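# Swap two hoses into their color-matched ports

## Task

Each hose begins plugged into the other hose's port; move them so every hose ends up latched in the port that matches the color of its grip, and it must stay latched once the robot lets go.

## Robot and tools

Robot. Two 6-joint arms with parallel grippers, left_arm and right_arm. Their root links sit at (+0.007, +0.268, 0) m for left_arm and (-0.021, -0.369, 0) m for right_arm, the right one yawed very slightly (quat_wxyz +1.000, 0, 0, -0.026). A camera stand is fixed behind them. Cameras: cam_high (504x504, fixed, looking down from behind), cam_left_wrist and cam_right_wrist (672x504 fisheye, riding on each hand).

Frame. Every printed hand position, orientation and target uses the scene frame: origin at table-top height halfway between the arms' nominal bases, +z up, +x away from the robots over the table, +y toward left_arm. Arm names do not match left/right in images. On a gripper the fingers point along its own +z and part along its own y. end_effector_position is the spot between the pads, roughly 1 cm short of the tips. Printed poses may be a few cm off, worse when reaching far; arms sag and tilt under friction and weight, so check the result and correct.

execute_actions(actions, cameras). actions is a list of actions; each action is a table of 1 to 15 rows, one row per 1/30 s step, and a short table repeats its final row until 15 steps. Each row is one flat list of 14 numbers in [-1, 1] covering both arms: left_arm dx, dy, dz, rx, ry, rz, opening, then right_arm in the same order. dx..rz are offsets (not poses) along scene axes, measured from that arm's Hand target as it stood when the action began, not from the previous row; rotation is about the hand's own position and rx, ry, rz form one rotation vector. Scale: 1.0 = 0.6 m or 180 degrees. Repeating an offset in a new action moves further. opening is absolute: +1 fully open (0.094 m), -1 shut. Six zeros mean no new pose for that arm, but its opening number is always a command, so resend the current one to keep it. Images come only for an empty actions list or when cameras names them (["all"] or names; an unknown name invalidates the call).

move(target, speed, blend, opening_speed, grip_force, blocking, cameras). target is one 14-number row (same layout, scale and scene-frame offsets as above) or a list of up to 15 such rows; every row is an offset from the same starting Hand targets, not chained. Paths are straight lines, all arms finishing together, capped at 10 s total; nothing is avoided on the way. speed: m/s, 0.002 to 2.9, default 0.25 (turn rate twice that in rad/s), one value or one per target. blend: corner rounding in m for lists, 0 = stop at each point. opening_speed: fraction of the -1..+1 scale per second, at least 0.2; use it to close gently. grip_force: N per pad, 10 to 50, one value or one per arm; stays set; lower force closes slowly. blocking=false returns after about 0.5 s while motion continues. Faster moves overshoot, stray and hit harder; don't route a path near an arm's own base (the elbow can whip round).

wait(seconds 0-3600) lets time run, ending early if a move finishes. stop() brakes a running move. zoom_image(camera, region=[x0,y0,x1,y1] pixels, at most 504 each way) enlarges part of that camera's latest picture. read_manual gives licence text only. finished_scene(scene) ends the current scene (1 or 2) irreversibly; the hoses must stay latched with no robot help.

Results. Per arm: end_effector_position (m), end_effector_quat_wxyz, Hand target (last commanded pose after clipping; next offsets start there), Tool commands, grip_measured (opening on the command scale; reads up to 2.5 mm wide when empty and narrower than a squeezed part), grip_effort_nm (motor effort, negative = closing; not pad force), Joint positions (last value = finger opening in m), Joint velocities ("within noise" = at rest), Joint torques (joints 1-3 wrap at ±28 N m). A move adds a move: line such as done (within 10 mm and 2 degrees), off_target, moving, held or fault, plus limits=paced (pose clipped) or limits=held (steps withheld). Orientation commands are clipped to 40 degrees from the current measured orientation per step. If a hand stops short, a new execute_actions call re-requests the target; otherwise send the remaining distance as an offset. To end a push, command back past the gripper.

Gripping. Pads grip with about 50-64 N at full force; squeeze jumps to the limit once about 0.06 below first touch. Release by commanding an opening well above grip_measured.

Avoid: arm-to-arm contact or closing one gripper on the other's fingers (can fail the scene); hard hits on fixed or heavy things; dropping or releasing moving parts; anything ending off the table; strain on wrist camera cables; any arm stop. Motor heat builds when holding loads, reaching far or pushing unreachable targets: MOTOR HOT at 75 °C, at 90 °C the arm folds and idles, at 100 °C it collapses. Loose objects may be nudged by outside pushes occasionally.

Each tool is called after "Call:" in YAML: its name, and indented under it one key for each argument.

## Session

Call:
execute_actions:
  actions: []

Scene clock: 0.00 s.
left_arm: end_effector_position=(+0.2993, +0.1450, +0.3416) grip_measured=+1.000 grip_effort_nm=n/a end_effector_quat_wxyz=(+0.537, +0.006, +0.779, -0.324) | right_arm: end_effector_position=(+0.3140, -0.1836, +0.3281) grip_measured=+1.000 grip_effort_nm=n/a end_effector_quat_wxyz=(+0.498, -0.204, +0.693, +0.479)
Joint positions: left_arm=[-0.227 0.831 0.942 -0.337 0.317 -0.464 0.094] | right_arm=[0.19 1.206 0.892 0.241 -0.912 0.421 0.094]
Joint velocities: within noise
Joint torques (N m): no reading
Heat: left arm: 41 °C; right arm: 46 °C.
Hand target: left_arm +0.2988, +0.1449, +0.3528; +0.549, +0.010, +0.769, -0.327 | right_arm +0.3134, -0.1837, +0.3359; +0.506, -0.209, +0.687, +0.477
Tool commands: left_gripper/opening=+1.0 right_gripper/opening=+1.0
camera_calibration:
cam_left_wrist: T_world_to_cam=[[-0.27675, -0.76249, 0.58482, -0.00002], [-0.76674, -0.19163, -0.61269, 0.49998], [0.57924, -0.61796, -0.5316, 0.19743]] pos_world=[0.26899, 0.2178, 0.4113]
cam_right_wrist: T_world_to_cam=[[0.80873, -0.45081, -0.37778, -0.20802], [-0.5146, -0.23126, -0.82565, 0.42268], [0.28485, 0.86214, -0.41902, 0.30447]] pos_world=[0.29902, -0.25852, 0.39798]

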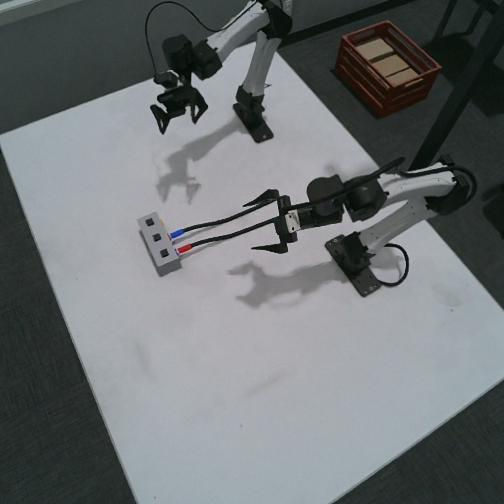

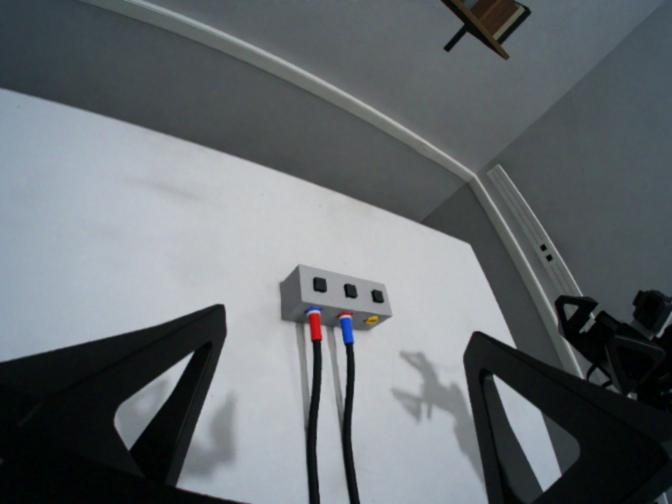

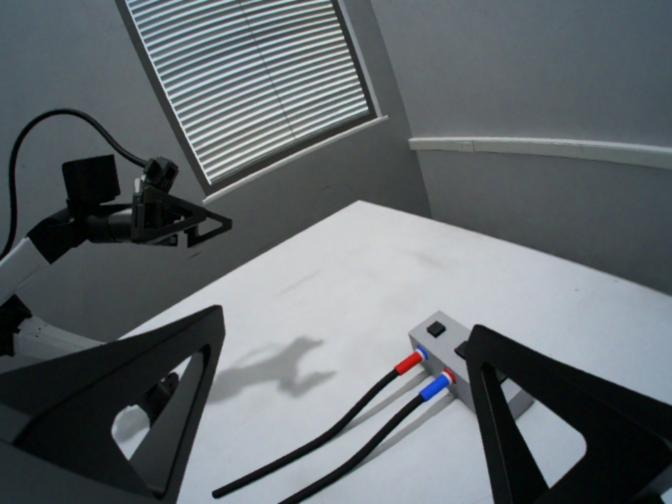

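Call:
move:
  target: [0.335,-0.158,-0.138,0.2137,-0.016,-0.3175,-1,0.078,0.09,-0.2,-0.2235,0.096,-0.27,-0.2]
  speed: 0.3
  cameras: ["all"]

Scene clock: 4.13 s.
left_arm: end_effector_position=(+0.4998, +0.0533, +0.2710) grip_measured=-0.989 grip_effort_nm=-0.61 end_effector_quat_wxyz=(+0.356, +0.520, +0.725, -0.278) | right_arm: end_effector_position=(+0.3546, -0.1358, +0.2075) grip_measured=-0.197 grip_effort_nm=-0.16 end_effector_quat_wxyz=(+0.442, -0.008, +0.897, -0.004)
Joint positions: left_arm=[-0.175 2.43 2.835 -1.431 0.806 0.833 0.001] | right_arm=[0.828 1.612 1.334 -0.546 0.59 0.522 0.038]
Joint torques (N m): left_arm=[-0.85 -10.06 8.81 0.94 0.32 0.16] | right_arm=[0.68 -6.43 10.4 1.74 0.38 0.18]
Heat: left arm: 41 °C; right arm: 48 °C.
Hand target: left_arm +0.4997, +0.0500, +0.2700; +0.314, +0.550, +0.720, -0.284 | right_arm +0.3602, -0.1298, +0.2158; +0.450, +0.000, +0.893, +0.000
Off the commanded pose: left_arm 0.003 m, 6 deg | right_arm 0.012 m, 1 deg.
elbow stopped short (left arm): the move would have taken joint 3 (elbow) straighter than the controller allows.
move: off_target (left_arm, right_arm)
cam_left_wrist: T_world_to_cam=[[-0.91318, -0.39391, 0.10456, 0.45545], [-0.39307, 0.78349, -0.48129, 0.31851], [0.10766, -0.48061, -0.8703, 0.30721]] pos_world=[0.50803, 0.07751, 0.37304]
cam_right_wrist: T_world_to_cam=[[0.0874, -0.99358, 0.07182, -0.17605], [-0.88107, -0.11074, -0.45984, 0.42538], [0.46485, -0.02309, -0.88509, 0.11369]] pos_world=[0.33732, -0.12518, 0.30888]

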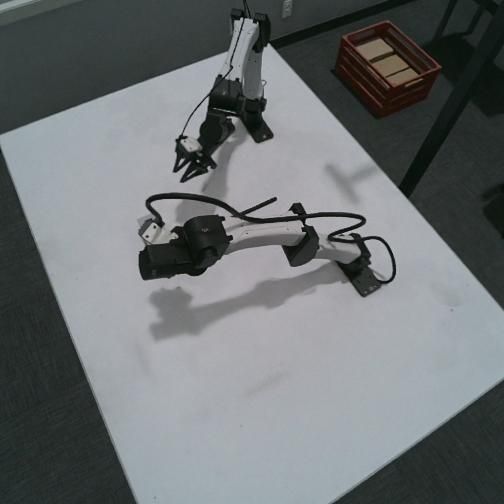

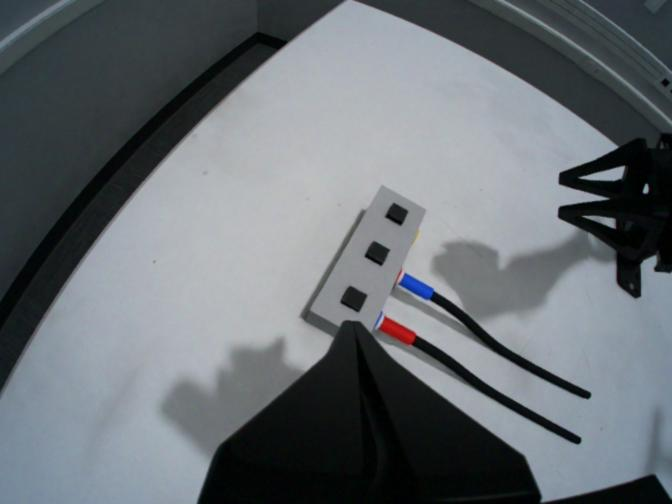

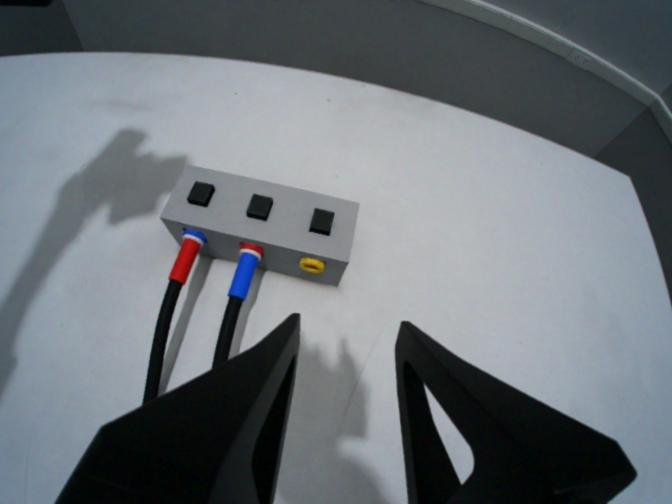

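Call:
move:
  target: [0,0,0,0,0,0,-1,0.06,0.141,-0.167,0,0.01,-0.045,-0.3]
  speed: 0.25
  cameras: ["cam_left_wrist","cam_right_wrist"]

Scene clock: 6.50 s.
left_arm: end_effector_position=(+0.4998, +0.0534, +0.2709) grip_measured=-0.989 grip_effort_nm=-0.61 end_effector_quat_wxyz=(+0.356, +0.520, +0.725, -0.278) | right_arm: end_effector_position=(+0.3908, -0.0501, +0.1139) grip_measured=-0.297 grip_effort_nm=-0.16 end_effector_quat_wxyz=(+0.429, +0.055, +0.901, -0.033)
Joint positions: left_arm=[-0.175 2.43 2.835 -1.432 0.806 0.833 0.001] | right_arm=[0.933 2.092 1.624 -0.53 0.723 0.782 0.033]
Joint torques (N m): left_arm=[-0.87 -10.06 8.77 0.93 0.32 0.16] | right_arm=[0.38 -9.81 9.8 1.44 0.48 0.19]
Heat: left arm: 41 °C; right arm: 48 °C.
Hand target: left_arm +0.4998, +0.0501, +0.2699; +0.314, +0.550, +0.720, -0.284 | right_arm +0.3962, -0.0450, +0.1157; +0.435, +0.063, +0.898, -0.032
Off the commanded pose: left_arm 0.003 m, 6 deg | right_arm 0.007 m, 1 deg.
elbow stopped short (left arm): the move would have taken joint 3 (elbow) straighter than the controller allows.
move: done
cam_left_wrist: T_world_to_cam=[[-0.91308, -0.3941, 0.10474, 0.45536], [-0.39337, 0.78358, -0.48091, 0.31846], [0.10746, -0.48031, -0.87049, 0.30728]] pos_world=[0.50803, 0.07751, 0.37294]
cam_right_wrist: T_world_to_cam=[[-0.04857, -0.99657, 0.06703, -0.03383], [-0.89912, 0.0144, -0.43747, 0.43457], [0.435, -0.08151, -0.89673, 0.02619]] pos_world=[0.3777, -0.03784, 0.21586]

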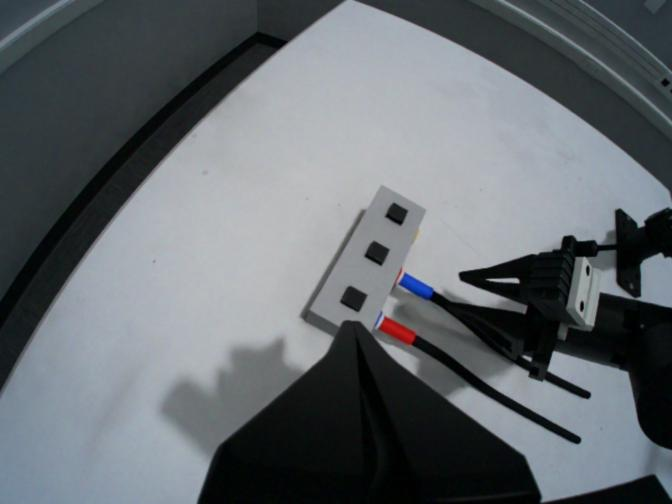

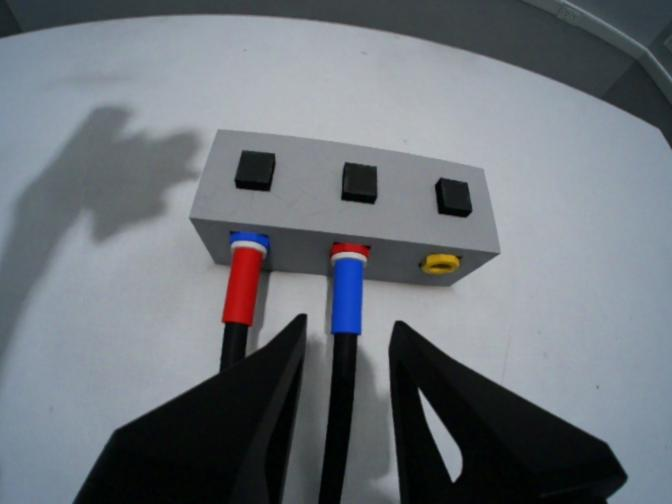

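Call:
move:
  target:
    - [0,0,0,0,0,0,-1,0.01,-0.001,-0.085,0,0,0,-0.4]
    - [0,0,0,0,0,0,-1,0.055,-0.01,-0.08,0,0,0,-0.4]
  speed: 0.15
  cameras: ["cam_left_wrist","cam_right_wrist"]

Call:
zoom_image:
  camera: "cam_left_wrist"
  region: [330, 180, 530, 380]

Scene clock: 8.70 s.
left_arm: end_effector_position=(+0.4998, +0.0534, +0.2709) grip_measured=-0.989 grip_effort_nm=-0.61 end_effector_quat_wxyz=(+0.356, +0.520, +0.725, -0.278) | right_arm: end_effector_position=(+0.4228, -0.0596, +0.0669) grip_measured=-0.397 grip_effort_nm=-0.15 end_effector_quat_wxyz=(+0.431, +0.064, +0.899, -0.039)
Joint positions: left_arm=[-0.175 2.43 2.835 -1.432 0.806 0.833 0.001] | right_arm=[0.87 2.203 1.598 -0.36 0.706 0.733 0.028]
Joint torques (N m): left_arm=[-0.85 -10.09 8.8 0.93 0.32 0.16] | right_arm=[0.27 -10.52 9.62 1.63 0.27 -0.02]
Heat: left arm: 42 °C; right arm: 49 °C.
Hand target: left_arm +0.4998, +0.0501, +0.2699; +0.314, +0.550, +0.720, -0.284 | right_arm +0.4293, -0.0511, +0.0677; +0.435, +0.063, +0.898, -0.032
Off the commanded pose: left_arm 0.003 m, 6 deg | right_arm 0.011 m, 1 deg.
elbow stopped short (left arm): the move would have taken joint 3 (elbow) straighter than the controller allows.
move: off_target (right_arm)
cam_left_wrist: T_world_to_cam=[[-0.91308, -0.3941, 0.10474, 0.45536], [-0.39337, 0.78358, -0.48091, 0.31846], [0.10746, -0.48031, -0.87049, 0.30728]] pos_world=[0.50803, 0.07751, 0.37294]
cam_right_wrist: T_world_to_cam=[[-0.07067, -0.99501, 0.07042, -0.02937], [-0.89656, 0.03242, -0.44173, 0.4432], [0.43724, -0.09436, -0.89438, -0.03251]] pos_world=[0.40949, -0.04665, 0.16877]

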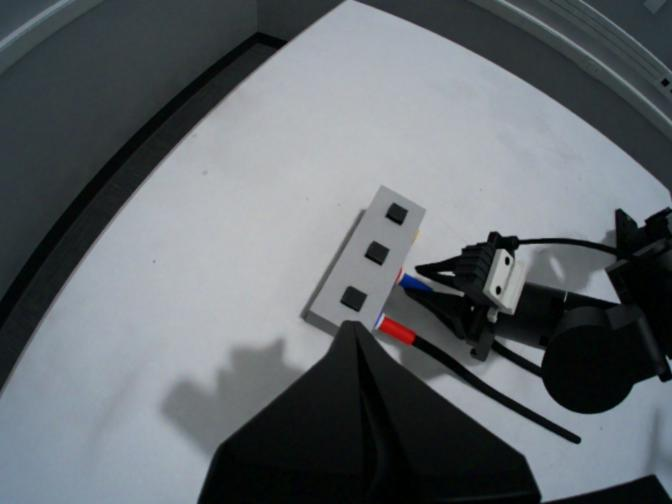

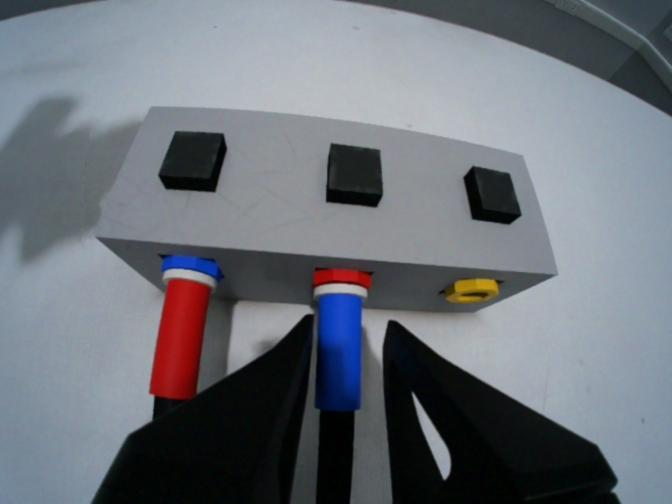

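Scaled by 2.520 from the camera's image (finer frame: 960x720).

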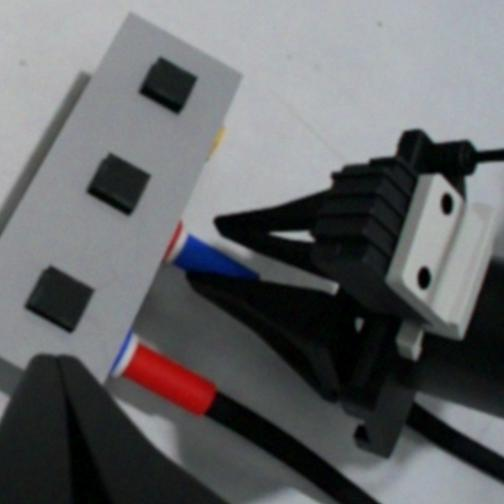

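Call:
move:
  target:
    - [0,0,0,0,0,0,-1,0,0.004,0,0,0,0,-1]
    - [-0.033,-0.197,-0.19,0,0,0,-1,0,0.004,0,0,0,0,-1]
  speed: 0.2
  opening_speed: 0.8
  cameras: ["cam_left_wrist","cam_right_wrist"]

Scene clock: 11.87 s.
left_arm: end_effector_position=(+0.4827, -0.0639, +0.1277) grip_measured=-0.989 grip_effort_nm=-0.61 end_effector_quat_wxyz=(+0.289, +0.545, +0.732, -0.289) | right_arm: end_effector_position=(+0.4239, -0.0578, +0.0675) grip_measured=-0.655 grip_effort_nm=-1.05 end_effector_quat_wxyz=(+0.431, +0.065, +0.899, -0.037)
Joint positions: left_arm=[-0.419 2.374 2.174 -0.833 0.682 0.666 0.001] | right_arm=[0.87 2.207 1.608 -0.363 0.702 0.734 0.016]
Joint torques (N m): left_arm=[-1.1 -17.36 5.82 1.27 0.27 -0.11] | right_arm=[0.68 -10.4 9.73 1.58 0.32 0.02]
Heat: left arm: 42 °C; right arm: 50 °C.
Hand target: left_arm +0.4799, -0.0681, +0.1559; +0.314, +0.550, +0.720, -0.284 | right_arm +0.4292, -0.0487, +0.0676; +0.435, +0.063, +0.898, -0.032
Off the commanded pose: left_arm 0.029 m, 3 deg | right_arm 0.010 m, 1 deg.
elbow stopped short (left arm): the move would have taken joint 3 (elbow) straighter than the controller allows.
move: off_target (left_arm)
cam_left_wrist: T_world_to_cam=[[-0.92672, -0.33538, 0.16944, 0.41062], [-0.37543, 0.84497, -0.38088, 0.3173], [-0.01544, -0.41659, -0.90896, 0.19642]] pos_world=[0.50269, -0.04857, 0.22982]
cam_right_wrist: T_world_to_cam=[[-0.0696, -0.99538, 0.06617, -0.02767], [-0.89665, 0.03335, -0.44148, 0.44444], [0.43723, -0.09006, -0.89483, -0.03204]] pos_world=[0.41059, -0.04525, 0.16936]

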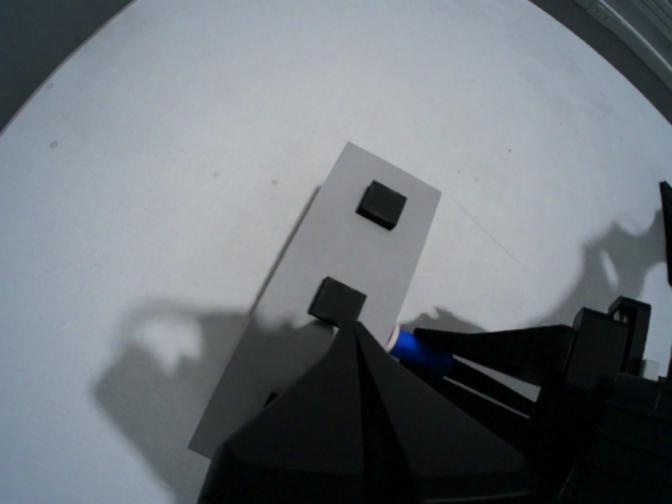

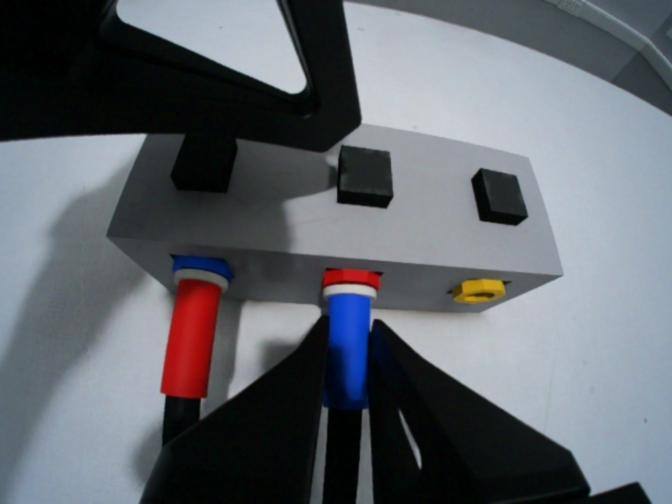

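Call:
move:
  target:
    - [0.012,-0.028,0.0,0,0,0,-1,0,0,0,0,0,0,-1]
    - [0.012,-0.028,-0.035,0,0,0,-1,0,0,0,0,0,0,-1]
  speed: 0.1
  cameras: ["cam_left_wrist","cam_right_wrist"]

Call:
zoom_image:
  camera: "cam_right_wrist"
  region: [200, 60, 500, 300]

Call:
zoom_image:
  camera: "cam_left_wrist"
  region: [250, 220, 450, 400]

Scene clock: 13.87 s.
left_arm: end_effector_position=(+0.4856, -0.0835, +0.1420) grip_measured=-0.989 grip_effort_nm=-0.61 end_effector_quat_wxyz=(+0.315, +0.552, +0.718, -0.283) | right_arm: end_effector_position=(+0.4239, -0.0578, +0.0675) grip_measured=-0.655 grip_effort_nm=-1.05 end_effector_quat_wxyz=(+0.431, +0.065, +0.899, -0.037)
Joint positions: left_arm=[-0.452 2.374 2.201 -0.78 0.666 0.639 0.001] | right_arm=[0.87 2.207 1.608 -0.363 0.702 0.734 0.016]
Joint torques (N m): left_arm=[-0.34 -11.77 6 1.42 0.25 -0.11] | right_arm=[0.73 -10.4 9.81 1.57 0.32 0.01]
Heat: left arm: 43 °C; right arm: 50 °C.
Hand target: left_arm +0.4871, -0.0850, +0.1350; +0.314, +0.550, +0.720, -0.284 | right_arm +0.4292, -0.0487, +0.0676; +0.435, +0.063, +0.898, -0.032
Off the commanded pose: left_arm 0.007 m, 0 deg | right_arm 0.010 m, 1 deg.
move: done
cam_left_wrist: T_world_to_cam=[[-0.93687, -0.3265, 0.12521, 0.41625], [-0.34812, 0.83703, -0.42213, 0.33231], [0.03302, -0.43907, -0.89785, 0.17427]] pos_world=[0.4999, -0.06573, 0.24463]
cam_right_wrist: T_world_to_cam=[[-0.0696, -0.99538, 0.06617, -0.02767], [-0.89665, 0.03335, -0.44148, 0.44444], [0.43723, -0.09006, -0.89483, -0.03204]] pos_world=[0.41059, -0.04525, 0.16936]

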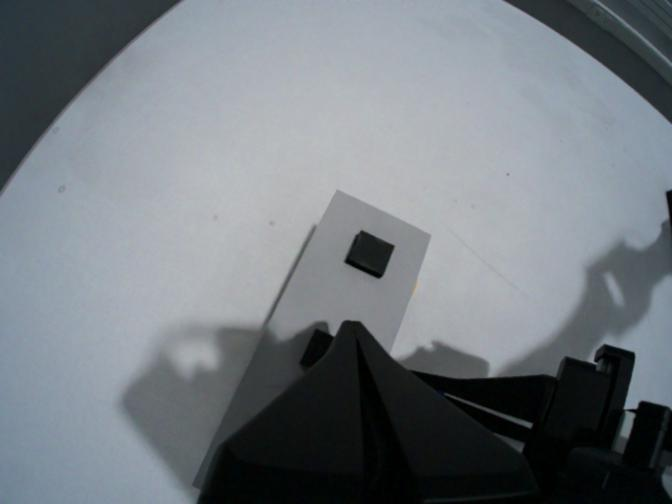

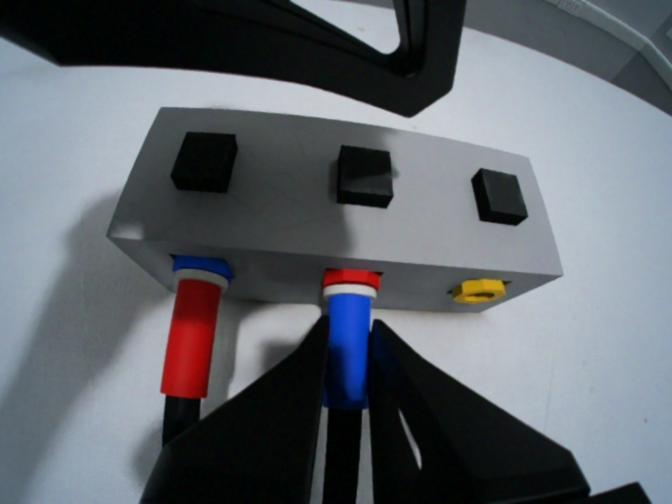

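Scaled by 1.680 from the camera's image (finer frame: 960x720).

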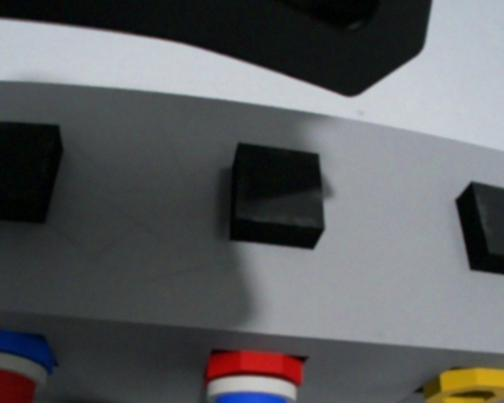

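Scaled by 2.520 from the camera's image (finer frame: 960x720).

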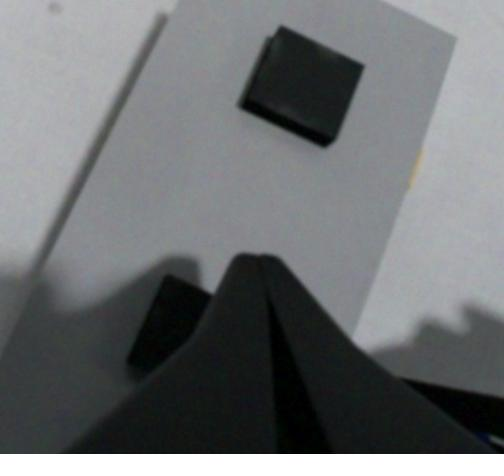

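Call:
move:
  target: [0.0115,0.007,-0.07,0,0,0,-1,0,0,0,0,0,0,-1]
  speed: 0.1
  cameras: ["cam_left_wrist","cam_right_wrist"]

Call:
zoom_image:
  camera: "cam_right_wrist"
  region: [200, 60, 500, 300]

Call:
zoom_image:
  camera: "cam_left_wrist"
  region: [250, 220, 450, 400]

Scene clock: 15.60 s.
left_arm: end_effector_position=(+0.4941, -0.0817, +0.1142) grip_measured=-0.989 grip_effort_nm=-0.61 end_effector_quat_wxyz=(+0.327, +0.550, +0.715, -0.283) | right_arm: end_effector_position=(+0.4239, -0.0578, +0.0675) grip_measured=-0.655 grip_effort_nm=-1.05 end_effector_quat_wxyz=(+0.431, +0.063, +0.899, -0.038)
Joint positions: left_arm=[-0.441 2.384 2.094 -0.64 0.674 0.639 0.001] | right_arm=[0.871 2.208 1.608 -0.363 0.704 0.731 0.016]
Joint torques (N m): left_arm=[-0.09 -10.15 5.48 1.39 0.26 0.06] | right_arm=[0.59 -10.5 9.73 1.57 0.33 0.04]
Heat: left arm: 43 °C; right arm: 50 °C.
Hand target: left_arm +0.4940, -0.0808, +0.0929; +0.314, +0.550, +0.720, -0.284 | right_arm +0.4292, -0.0487, +0.0677; +0.435, +0.063, +0.898, -0.032
Off the commanded pose: left_arm 0.021 m, 2 deg | right_arm 0.011 m, 1 deg.
move: off_target (left_arm)
cam_left_wrist: T_world_to_cam=[[-0.93705, -0.33063, 0.11237, 0.42951], [-0.34515, 0.82804, -0.44184, 0.32213], [0.05304, -0.45281, -0.89003, 0.13798]] pos_world=[0.50634, -0.06225, 0.21687]
cam_right_wrist: T_world_to_cam=[[-0.06828, -0.99524, 0.06957, -0.02848], [-0.8966, 0.03063, -0.44178, 0.44421], [0.43755, -0.09255, -0.89442, -0.03237]] pos_world=[0.41049, -0.04495, 0.16927]

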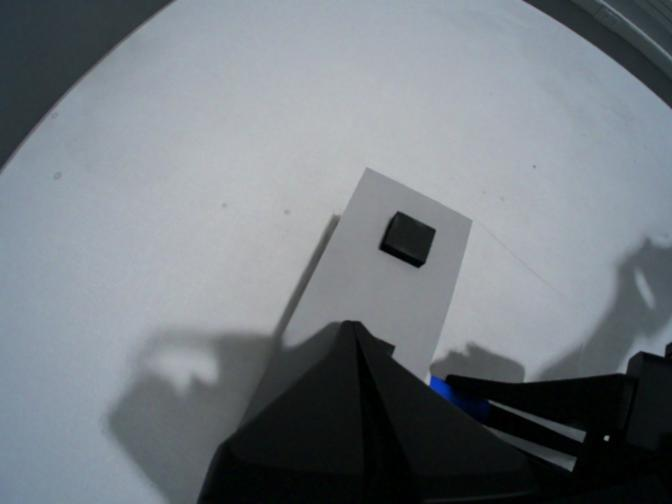

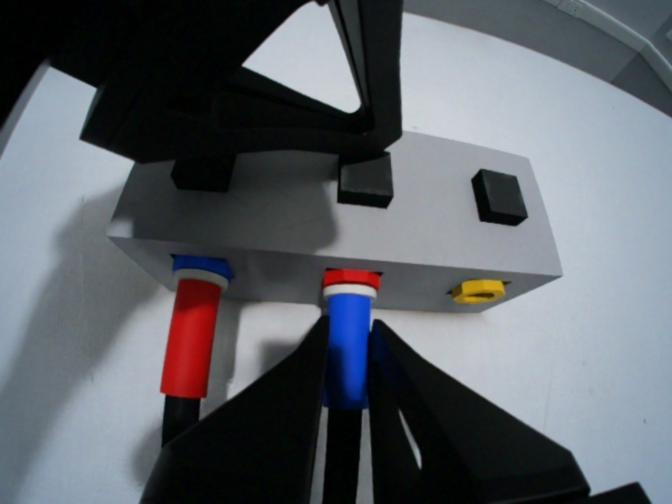

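Scaled by 1.680 from the camera's image (finer frame: 960x720).

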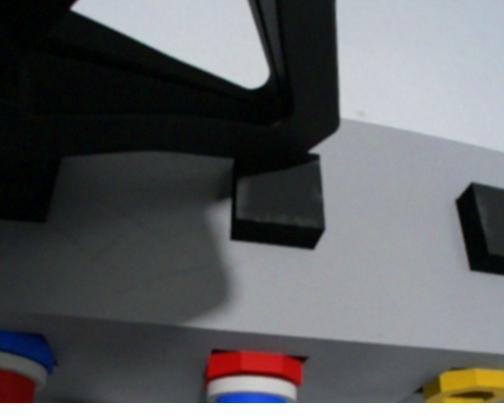

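Scaled by 2.520 from the camera's image (finer frame: 960x720).

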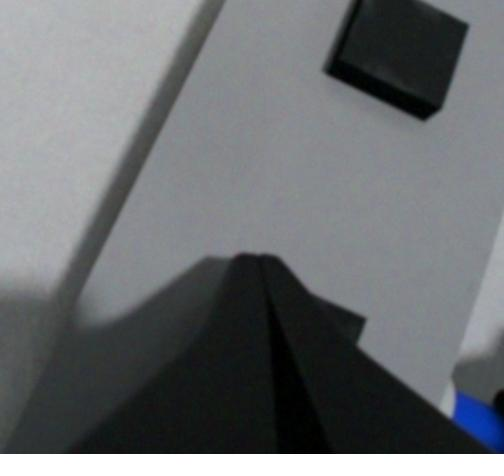

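Call:
move:
  target:
    - [-0.016,0.0,0.02,0,0,0,-1,0,0,0,0,0,0,-1]
    - [-0.014,0.005,-0.04,0,0,0,-1,0,0,0,0,0,0,-1]
  speed: 0.1
  cameras: ["cam_left_wrist","cam_right_wrist"]

Call:
zoom_image:
  camera: "cam_right_wrist"
  region: [200, 60, 500, 300]

Call:
zoom_image:
  camera: "cam_left_wrist"
  region: [250, 220, 450, 400]

Scene clock: 17.33 s.
left_arm: end_effector_position=(+0.4955, -0.0878, +0.1125) grip_measured=-0.989 grip_effort_nm=-0.61 end_effector_quat_wxyz=(+0.365, +0.556, +0.684, -0.298) | right_arm: end_effector_position=(+0.4239, -0.0578, +0.0675) grip_measured=-0.655 grip_effort_nm=-1.05 end_effector_quat_wxyz=(+0.431, +0.063, +0.899, -0.038)
Joint positions: left_arm=[-0.436 2.359 1.977 -0.459 0.731 0.639 0.001] | right_arm=[0.871 2.208 1.608 -0.363 0.704 0.731 0.016]
Joint torques (N m): left_arm=[-0.68 -10.25 3.11 0.79 -0.34 0.07] | right_arm=[0.59 -10.41 9.76 1.57 0.32 0.04]
Heat: left arm: 44 °C; right arm: 51 °C.
Hand target: left_arm +0.4857, -0.0777, +0.0688; +0.314, +0.550, +0.720, -0.284 | right_arm +0.4292, -0.0487, +0.0677; +0.435, +0.063, +0.898, -0.032
Off the commanded pose: left_arm 0.046 m, 7 deg | right_arm 0.011 m, 1 deg.
move: off_target (left_arm)
cam_left_wrist: T_world_to_cam=[[-0.9528, -0.29324, 0.07868, 0.44382], [-0.2897, 0.80054, -0.5246, 0.3062], [0.09084, -0.52263, -0.8477, 0.10396]] pos_world=[0.50213, -0.06065, 0.21384]
cam_right_wrist: T_world_to_cam=[[-0.06828, -0.99524, 0.06957, -0.02848], [-0.8966, 0.03063, -0.44178, 0.44421], [0.43755, -0.09255, -0.89442, -0.03237]] pos_world=[0.41049, -0.04495, 0.16927]

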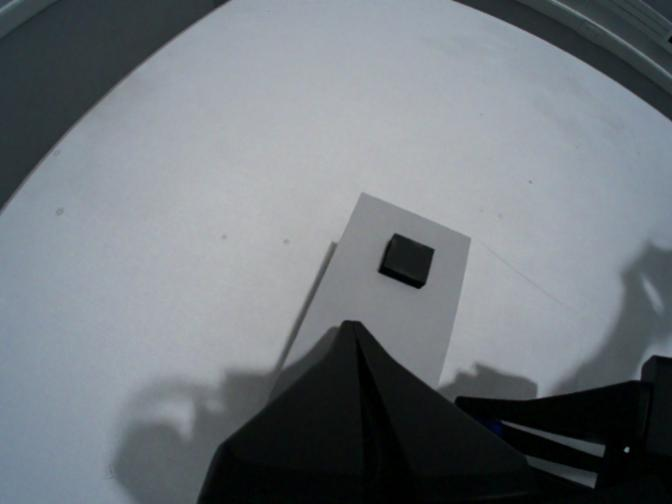

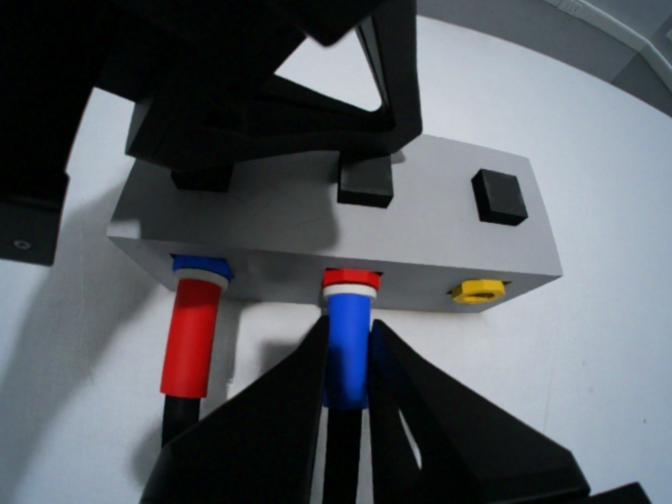

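Scaled by 1.680 from the camera's image (finer frame: 960x720).

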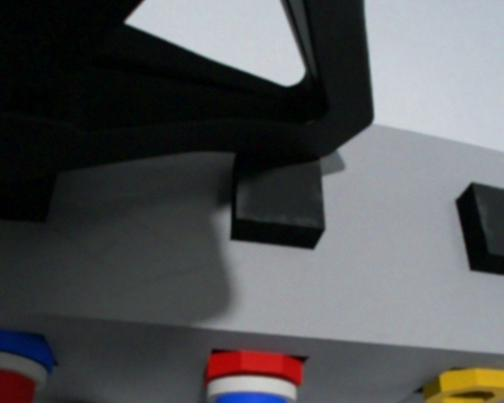

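Scaled by 2.520 from the camera's image (finer frame: 960x720).

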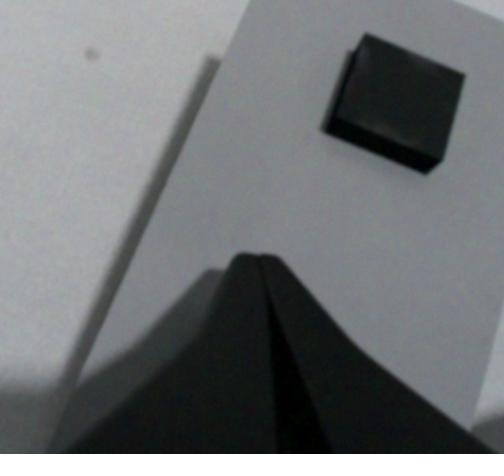

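Call:
move:
  target:
    - [-0.03,0.02,-0.04,0,0,0,-1,0,0,0,0,0,0,-1]
    - [-0.03,0.02,-0.10,0,0,0,-1,0,0,0,0,0,0,-1]
  speed: 0.1
  cameras: ["cam_left_wrist","cam_right_wrist"]

Call:
zoom_image:
  camera: "cam_right_wrist"
  region: [200, 60, 500, 300]

Scene clock: 19.43 s.
left_arm: end_effector_position=(+0.4997, -0.0851, +0.1080) grip_measured=-0.989 grip_effort_nm=-0.60 end_effector_quat_wxyz=(+0.447, +0.562, +0.639, -0.276) | right_arm: end_effector_position=(+0.4237, -0.0577, +0.0673) grip_measured=-0.655 grip_effort_nm=-1.05 end_effector_quat_wxyz=(+0.433, +0.062, +0.898, -0.041)
Joint positions: left_arm=[-0.429 2.289 1.718 -0.077 0.732 0.636 0.001] | right_arm=[0.873 2.21 1.609 -0.361 0.712 0.728 0.016]
Joint torques (N m): left_arm=[-0.91 -6.13 0.7 -0.27 -0.37 0.11] | right_arm=[0.47 -10.65 9.72 1.56 0.23 0.09]
Heat: left arm: 44 °C; right arm: 51 °C.
Hand target: left_arm +0.4676, -0.0658, +0.0088; +0.314, +0.550, +0.720, -0.284 | right_arm +0.4292, -0.0486, +0.0677; +0.435, +0.063, +0.898, -0.032
Off the commanded pose: left_arm 0.106 m, 18 deg | right_arm 0.011 m, 1 deg.
move: off_target (left_arm)
cam_left_wrist: T_world_to_cam=[[-0.95194, -0.29992, -0.06217, 0.46322], [-0.1954, 0.75095, -0.63079, 0.26311], [0.23587, -0.58832, -0.77346, 0.01512]] pos_world=[0.48881, -0.04976, 0.20646]
cam_right_wrist: T_world_to_cam=[[-0.06873, -0.99472, 0.07621, -0.02863], [-0.89482, 0.02769, -0.44558, 0.44339], [0.44111, -0.09882, -0.89199, -0.0345]] pos_world=[0.41, -0.04416, 0.16897]

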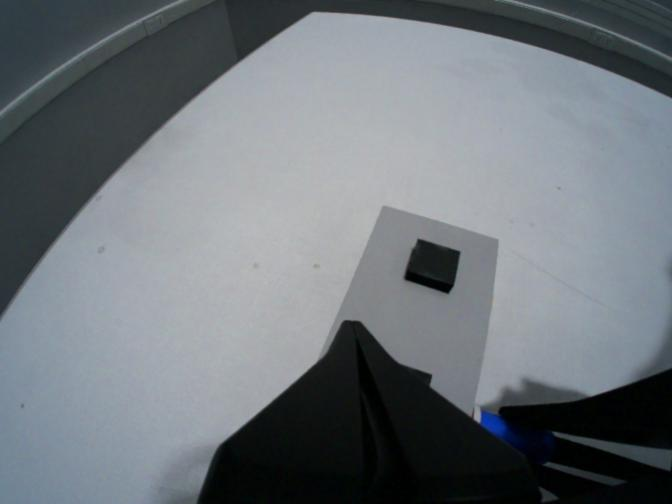

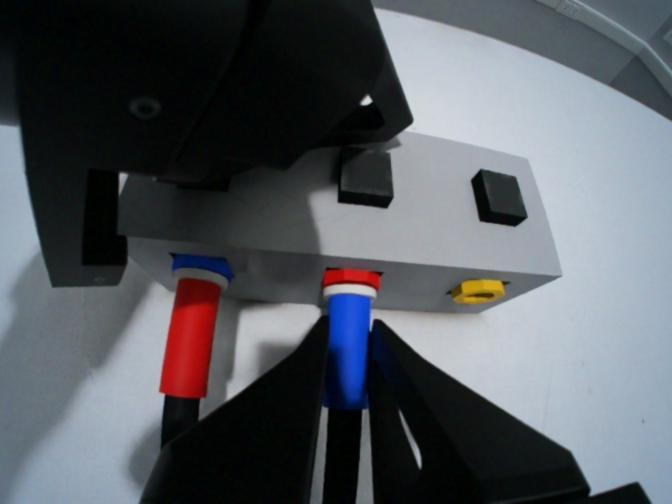

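Scaled by 1.680 from the camera's image (finer frame: 960x720).

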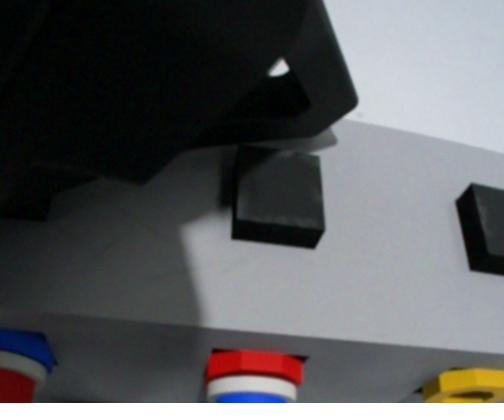

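Call:
move:
  target:
    - [0.022,-0.015,0.22,0,0,0,-1,0,0,0,0,0,0,-1]
    - [0.018,-0.015,0.15,0,0,0,-1,0,0,0,0,0,0,-1]
  speed: 0.12
  cameras: ["cam_left_wrist","cam_right_wrist"]

Call:
zoom_image:
  camera: "cam_right_wrist"
  region: [200, 60, 500, 300]

Scene clock: 22.50 s.
left_arm: end_effector_position=(+0.4876, -0.0675, +0.1127) grip_measured=-0.989 grip_effort_nm=-0.60 end_effector_quat_wxyz=(+0.327, +0.540, +0.726, -0.272) | right_arm: end_effector_position=(+0.4238, -0.0578, +0.0672) grip_measured=-0.655 grip_effort_nm=-1.05 end_effector_quat_wxyz=(+0.433, +0.062, +0.898, -0.042)
Joint positions: left_arm=[-0.429 2.312 1.972 -0.59 0.65 0.628 0.001] | right_arm=[0.873 2.211 1.609 -0.362 0.713 0.726 0.016]
Joint torques (N m): left_arm=[-1.42 -10.71 5.39 1.31 0.49 0.14] | right_arm=[0.43 -10.74 9.7 1.54 0.21 0.1]
Heat: left arm: 45 °C; right arm: 51 °C.
Hand target: left_arm +0.4784, -0.0747, +0.0989; +0.314, +0.550, +0.720, -0.284 | right_arm +0.4292, -0.0487, +0.0676; +0.435, +0.063, +0.898, -0.032
Off the commanded pose: left_arm 0.018 m, 2 deg | right_arm 0.011 m, 1 deg.
move: off_target (left_arm)
cam_left_wrist: T_world_to_cam=[[-0.92561, -0.36292, 0.10737, 0.42109], [-0.3725, 0.82337, -0.42815, 0.31887], [0.06698, -0.4363, -0.89731, 0.13858]] pos_world=[0.49926, -0.04926, 0.21566]
cam_right_wrist: T_world_to_cam=[[-0.06863, -0.99457, 0.07827, -0.02891], [-0.89481, 0.02667, -0.44565, 0.44331], [0.44114, -0.10062, -0.89178, -0.0347]] pos_world=[0.41, -0.04407, 0.16887]

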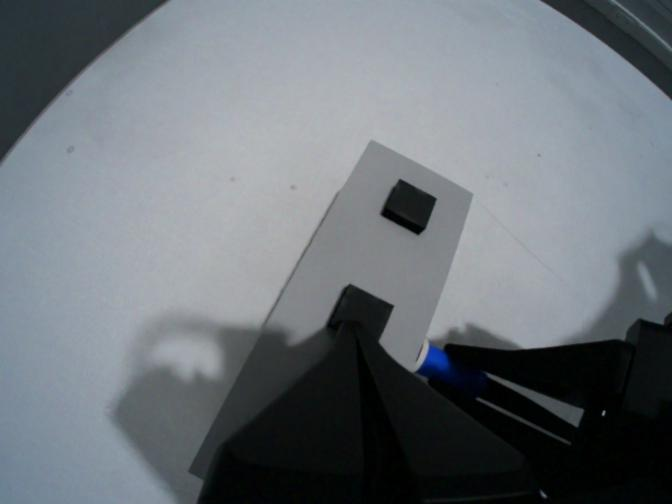

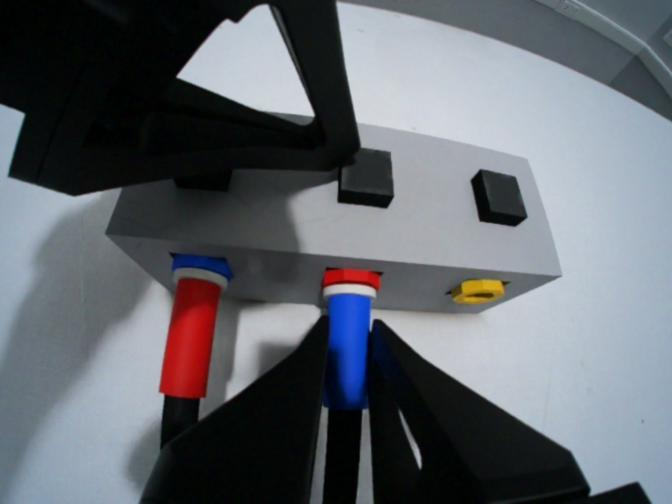

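Scaled by 1.680 from the camera's image (finer frame: 960x720).

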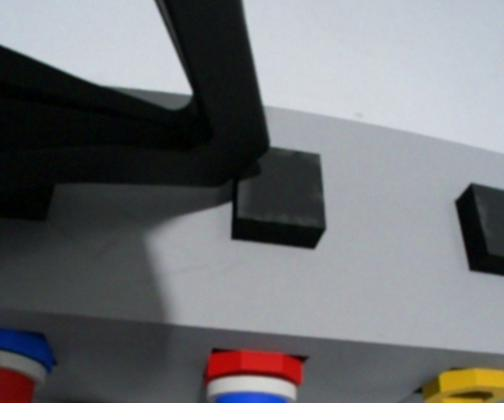

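Call:
move:
  target:
    - [-0.01,-0.016,0.0,0,0,0,-1,0,0,0,0,0,0,-1]
    - [-0.02,-0.012,-0.06,0,0,0,-1,0,0,0,0,0,0,-1]
    - [-0.035,-0.004,-0.12,0,0,0,-1,0,0,0,0,0,0,-1]
  speed: 0.1
  cameras: ["cam_left_wrist","cam_right_wrist"]

Call:
zoom_image:
  camera: "cam_right_wrist"
  region: [200, 60, 500, 300]

Scene clock: 24.90 s.
left_arm: end_effector_position=(+0.4901, -0.0632, +0.1044) grip_measured=-0.989 grip_effort_nm=-0.60 end_effector_quat_wxyz=(+0.402, +0.543, +0.686, -0.270) | right_arm: end_effector_position=(+0.4238, -0.0578, +0.0672) grip_measured=-0.655 grip_effort_nm=-1.05 end_effector_quat_wxyz=(+0.433, +0.062, +0.898, -0.042)
Joint positions: left_arm=[-0.411 2.235 1.698 -0.223 0.691 0.622 0.001] | right_arm=[0.873 2.211 1.609 -0.362 0.713 0.726 0.016]
Joint torques (N m): left_arm=[-5.05 -4.86 1.74 0.81 -0.12 0.05] | right_arm=[0.44 -10.71 9.69 1.55 0.2 0.11]
Heat: left arm: 45 °C; right arm: 52 °C.
Hand target: left_arm +0.4575, -0.0771, +0.0269; +0.314, +0.550, +0.720, -0.284 | right_arm +0.4292, -0.0487, +0.0676; +0.435, +0.063, +0.898, -0.032
Off the commanded pose: left_arm 0.085 m, 11 deg | right_arm 0.011 m, 1 deg.
move: off_target (left_arm)
cam_left_wrist: T_world_to_cam=[[-0.93603, -0.35163, 0.01423, 0.44138], [-0.30006, 0.77631, -0.55435, 0.28752], [0.18388, -0.52316, -0.83216, 0.06318]] pos_world=[0.4878, -0.03495, 0.20569]
cam_right_wrist: T_world_to_cam=[[-0.06863, -0.99457, 0.07827, -0.02891], [-0.89481, 0.02667, -0.44565, 0.44331], [0.44114, -0.10062, -0.89178, -0.0347]] pos_world=[0.41, -0.04407, 0.16887]

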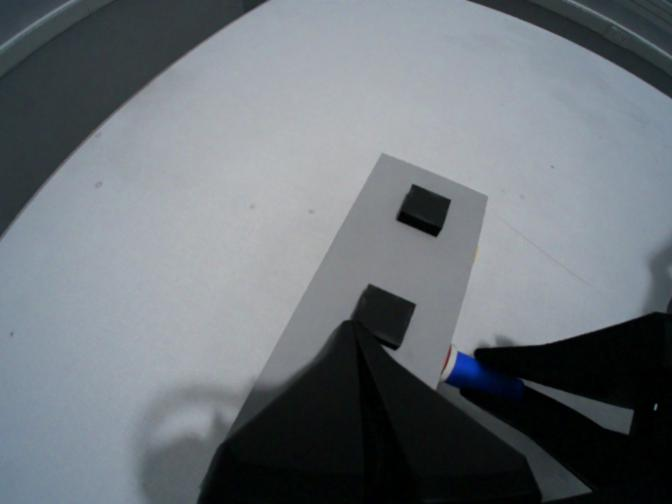

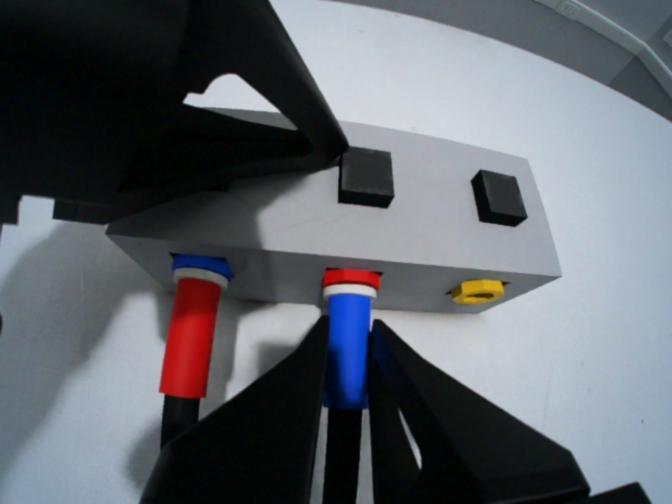

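Scaled by 1.680 from the camera's image (finer frame: 960x720).

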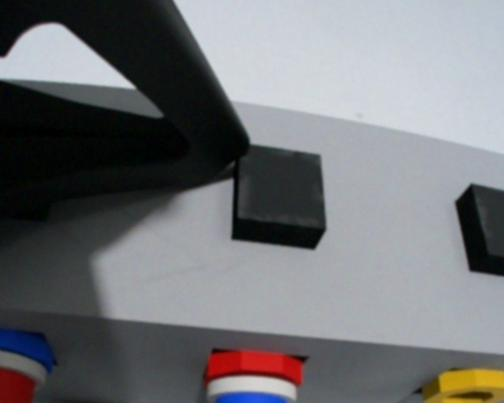

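Call:
move:
  target:
    - [0.03,-0.004,0.16,0,0,0,-1,0,0,0,0,0,0,-1]
    - [0.03,-0.018,0.16,0,0,0,-1,0,0,0,0,0,0,-1]
  speed: 0.12
  cameras: ["cam_left_wrist","cam_right_wrist"]

Scene clock: 27.07 s.
left_arm: end_effector_position=(+0.4886, -0.0700, +0.1232) grip_measured=-0.989 grip_effort_nm=-0.60 end_effector_quat_wxyz=(+0.329, +0.539, +0.728, -0.265) | right_arm: end_effector_position=(+0.4239, -0.0575, +0.0675) grip_measured=-0.655 grip_effort_nm=-1.05 end_effector_quat_wxyz=(+0.433, +0.068, +0.898, -0.038)
Joint positions: left_arm=[-0.437 2.307 2.006 -0.619 0.632 0.619 0.001] | right_arm=[0.873 2.211 1.611 -0.363 0.712 0.741 0.016]
Joint torques (N m): left_arm=[-3.21 -10.56 10.47 0.92 0.5 -0.08] | right_arm=[0.38 -10.67 9.52 1.57 0.24 -0.06]
Heat: left arm: 45 °C; right arm: 53 °C.
Hand target: left_arm +0.4754, -0.0879, +0.1228; +0.314, +0.550, +0.720, -0.284 | right_arm +0.4292, -0.0487, +0.0677; +0.435, +0.063, +0.898, -0.032
Off the commanded pose: left_arm 0.022 m, 3 deg | right_arm 0.010 m, 1 deg.
move: off_target (left_arm)
cam_left_wrist: T_world_to_cam=[[-0.92318, -0.37194, 0.09691, 0.41949], [-0.37625, 0.82297, -0.42563, 0.32736], [0.07856, -0.4294, -0.89969, 0.14193]] pos_world=[0.49928, -0.05243, 0.22637]
cam_right_wrist: T_world_to_cam=[[-0.07709, -0.99485, 0.06576, -0.02413], [-0.89379, 0.03973, -0.44671, 0.44394], [0.4418, -0.09322, -0.89226, -0.03433]] pos_world=[0.4101, -0.04485, 0.16927]

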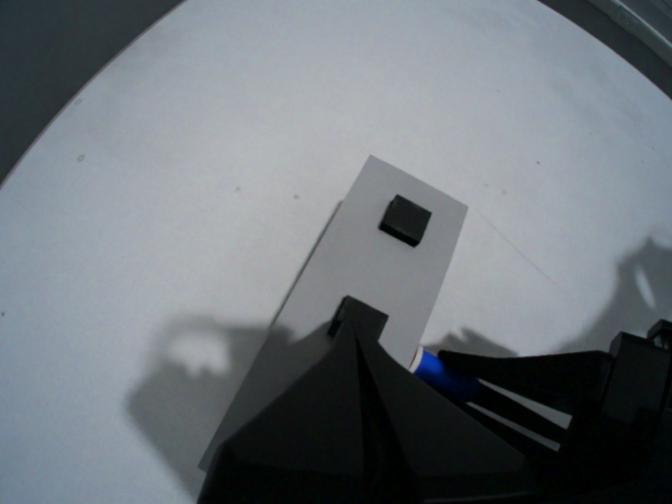

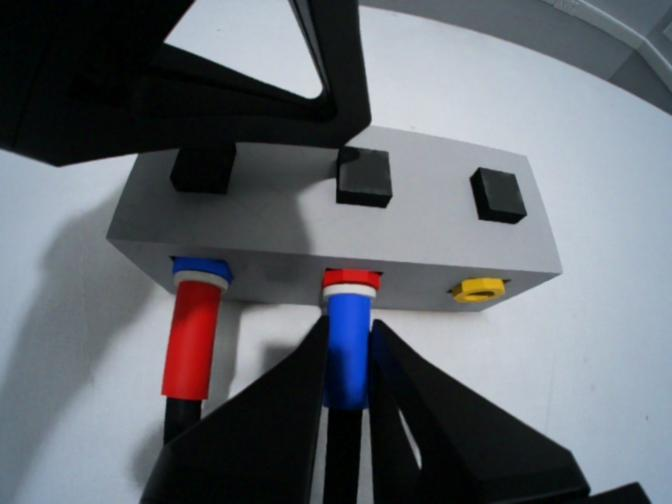

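Call:
move:
  target:
    - [-0.009,-0.017,-0.01,0,0,0,-1,0,0,0,0,0,0,-1]
  speed: 0.12
  cameras: ["cam_left_wrist","cam_right_wrist"]

Scene clock: 27.70 s.
left_arm: end_effector_position=(+0.4888, -0.0741, +0.1240) grip_measured=-0.989 grip_effort_nm=-0.60 end_effector_quat_wxyz=(+0.332, +0.536, +0.730, -0.264) | right_arm: end_effector_position=(+0.4239, -0.0575, +0.0675) grip_measured=-0.655 grip_effort_nm=-1.05 end_effector_quat_wxyz=(+0.433, +0.069, +0.898, -0.038)
Joint positions: left_arm=[-0.446 2.307 2.006 -0.607 0.621 0.602 0.001] | right_arm=[0.873 2.211 1.611 -0.363 0.712 0.742 0.016]
Joint torques (N m): left_arm=[-4.52 -10.8 7.64 1.19 0.46 -0.11] | right_arm=[0.36 -10.67 9.57 1.56 0.23 -0.09]
Heat: left arm: 45 °C; right arm: 53 °C.
Hand target: left_arm +0.4700, -0.0981, +0.1168; +0.314, +0.550, +0.720, -0.284 | right_arm +0.4293, -0.0487, +0.0677; +0.435, +0.063, +0.898, -0.032
Off the commanded pose: left_arm 0.031 m, 4 deg | right_arm 0.010 m, 1 deg.
move: off_target (left_arm)
cam_left_wrist: T_world_to_cam=[[-0.92007, -0.37985, 0.09582, 0.41604], [-0.38266, 0.81902, -0.42753, 0.33423], [0.08392, -0.43002, -0.89891, 0.13811]] pos_world=[0.49909, -0.05632, 0.22718]
cam_right_wrist: T_world_to_cam=[[-0.07782, -0.99485, 0.06496, -0.0238], [-0.89368, 0.04073, -0.44685, 0.44396], [0.4419, -0.09283, -0.89225, -0.03437]] pos_world=[0.4101, -0.04495, 0.16927]

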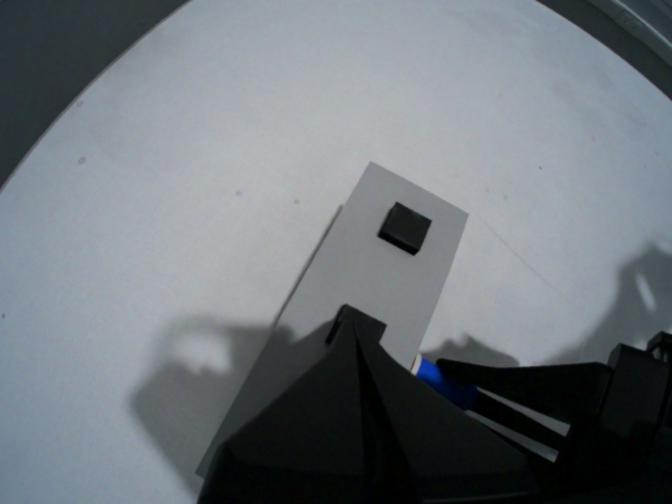

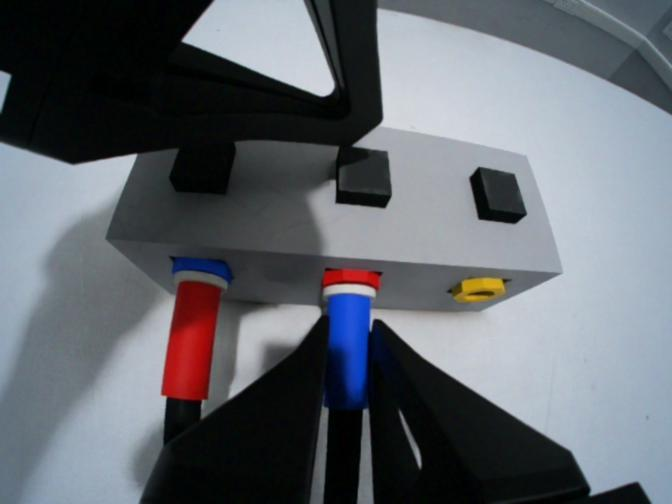

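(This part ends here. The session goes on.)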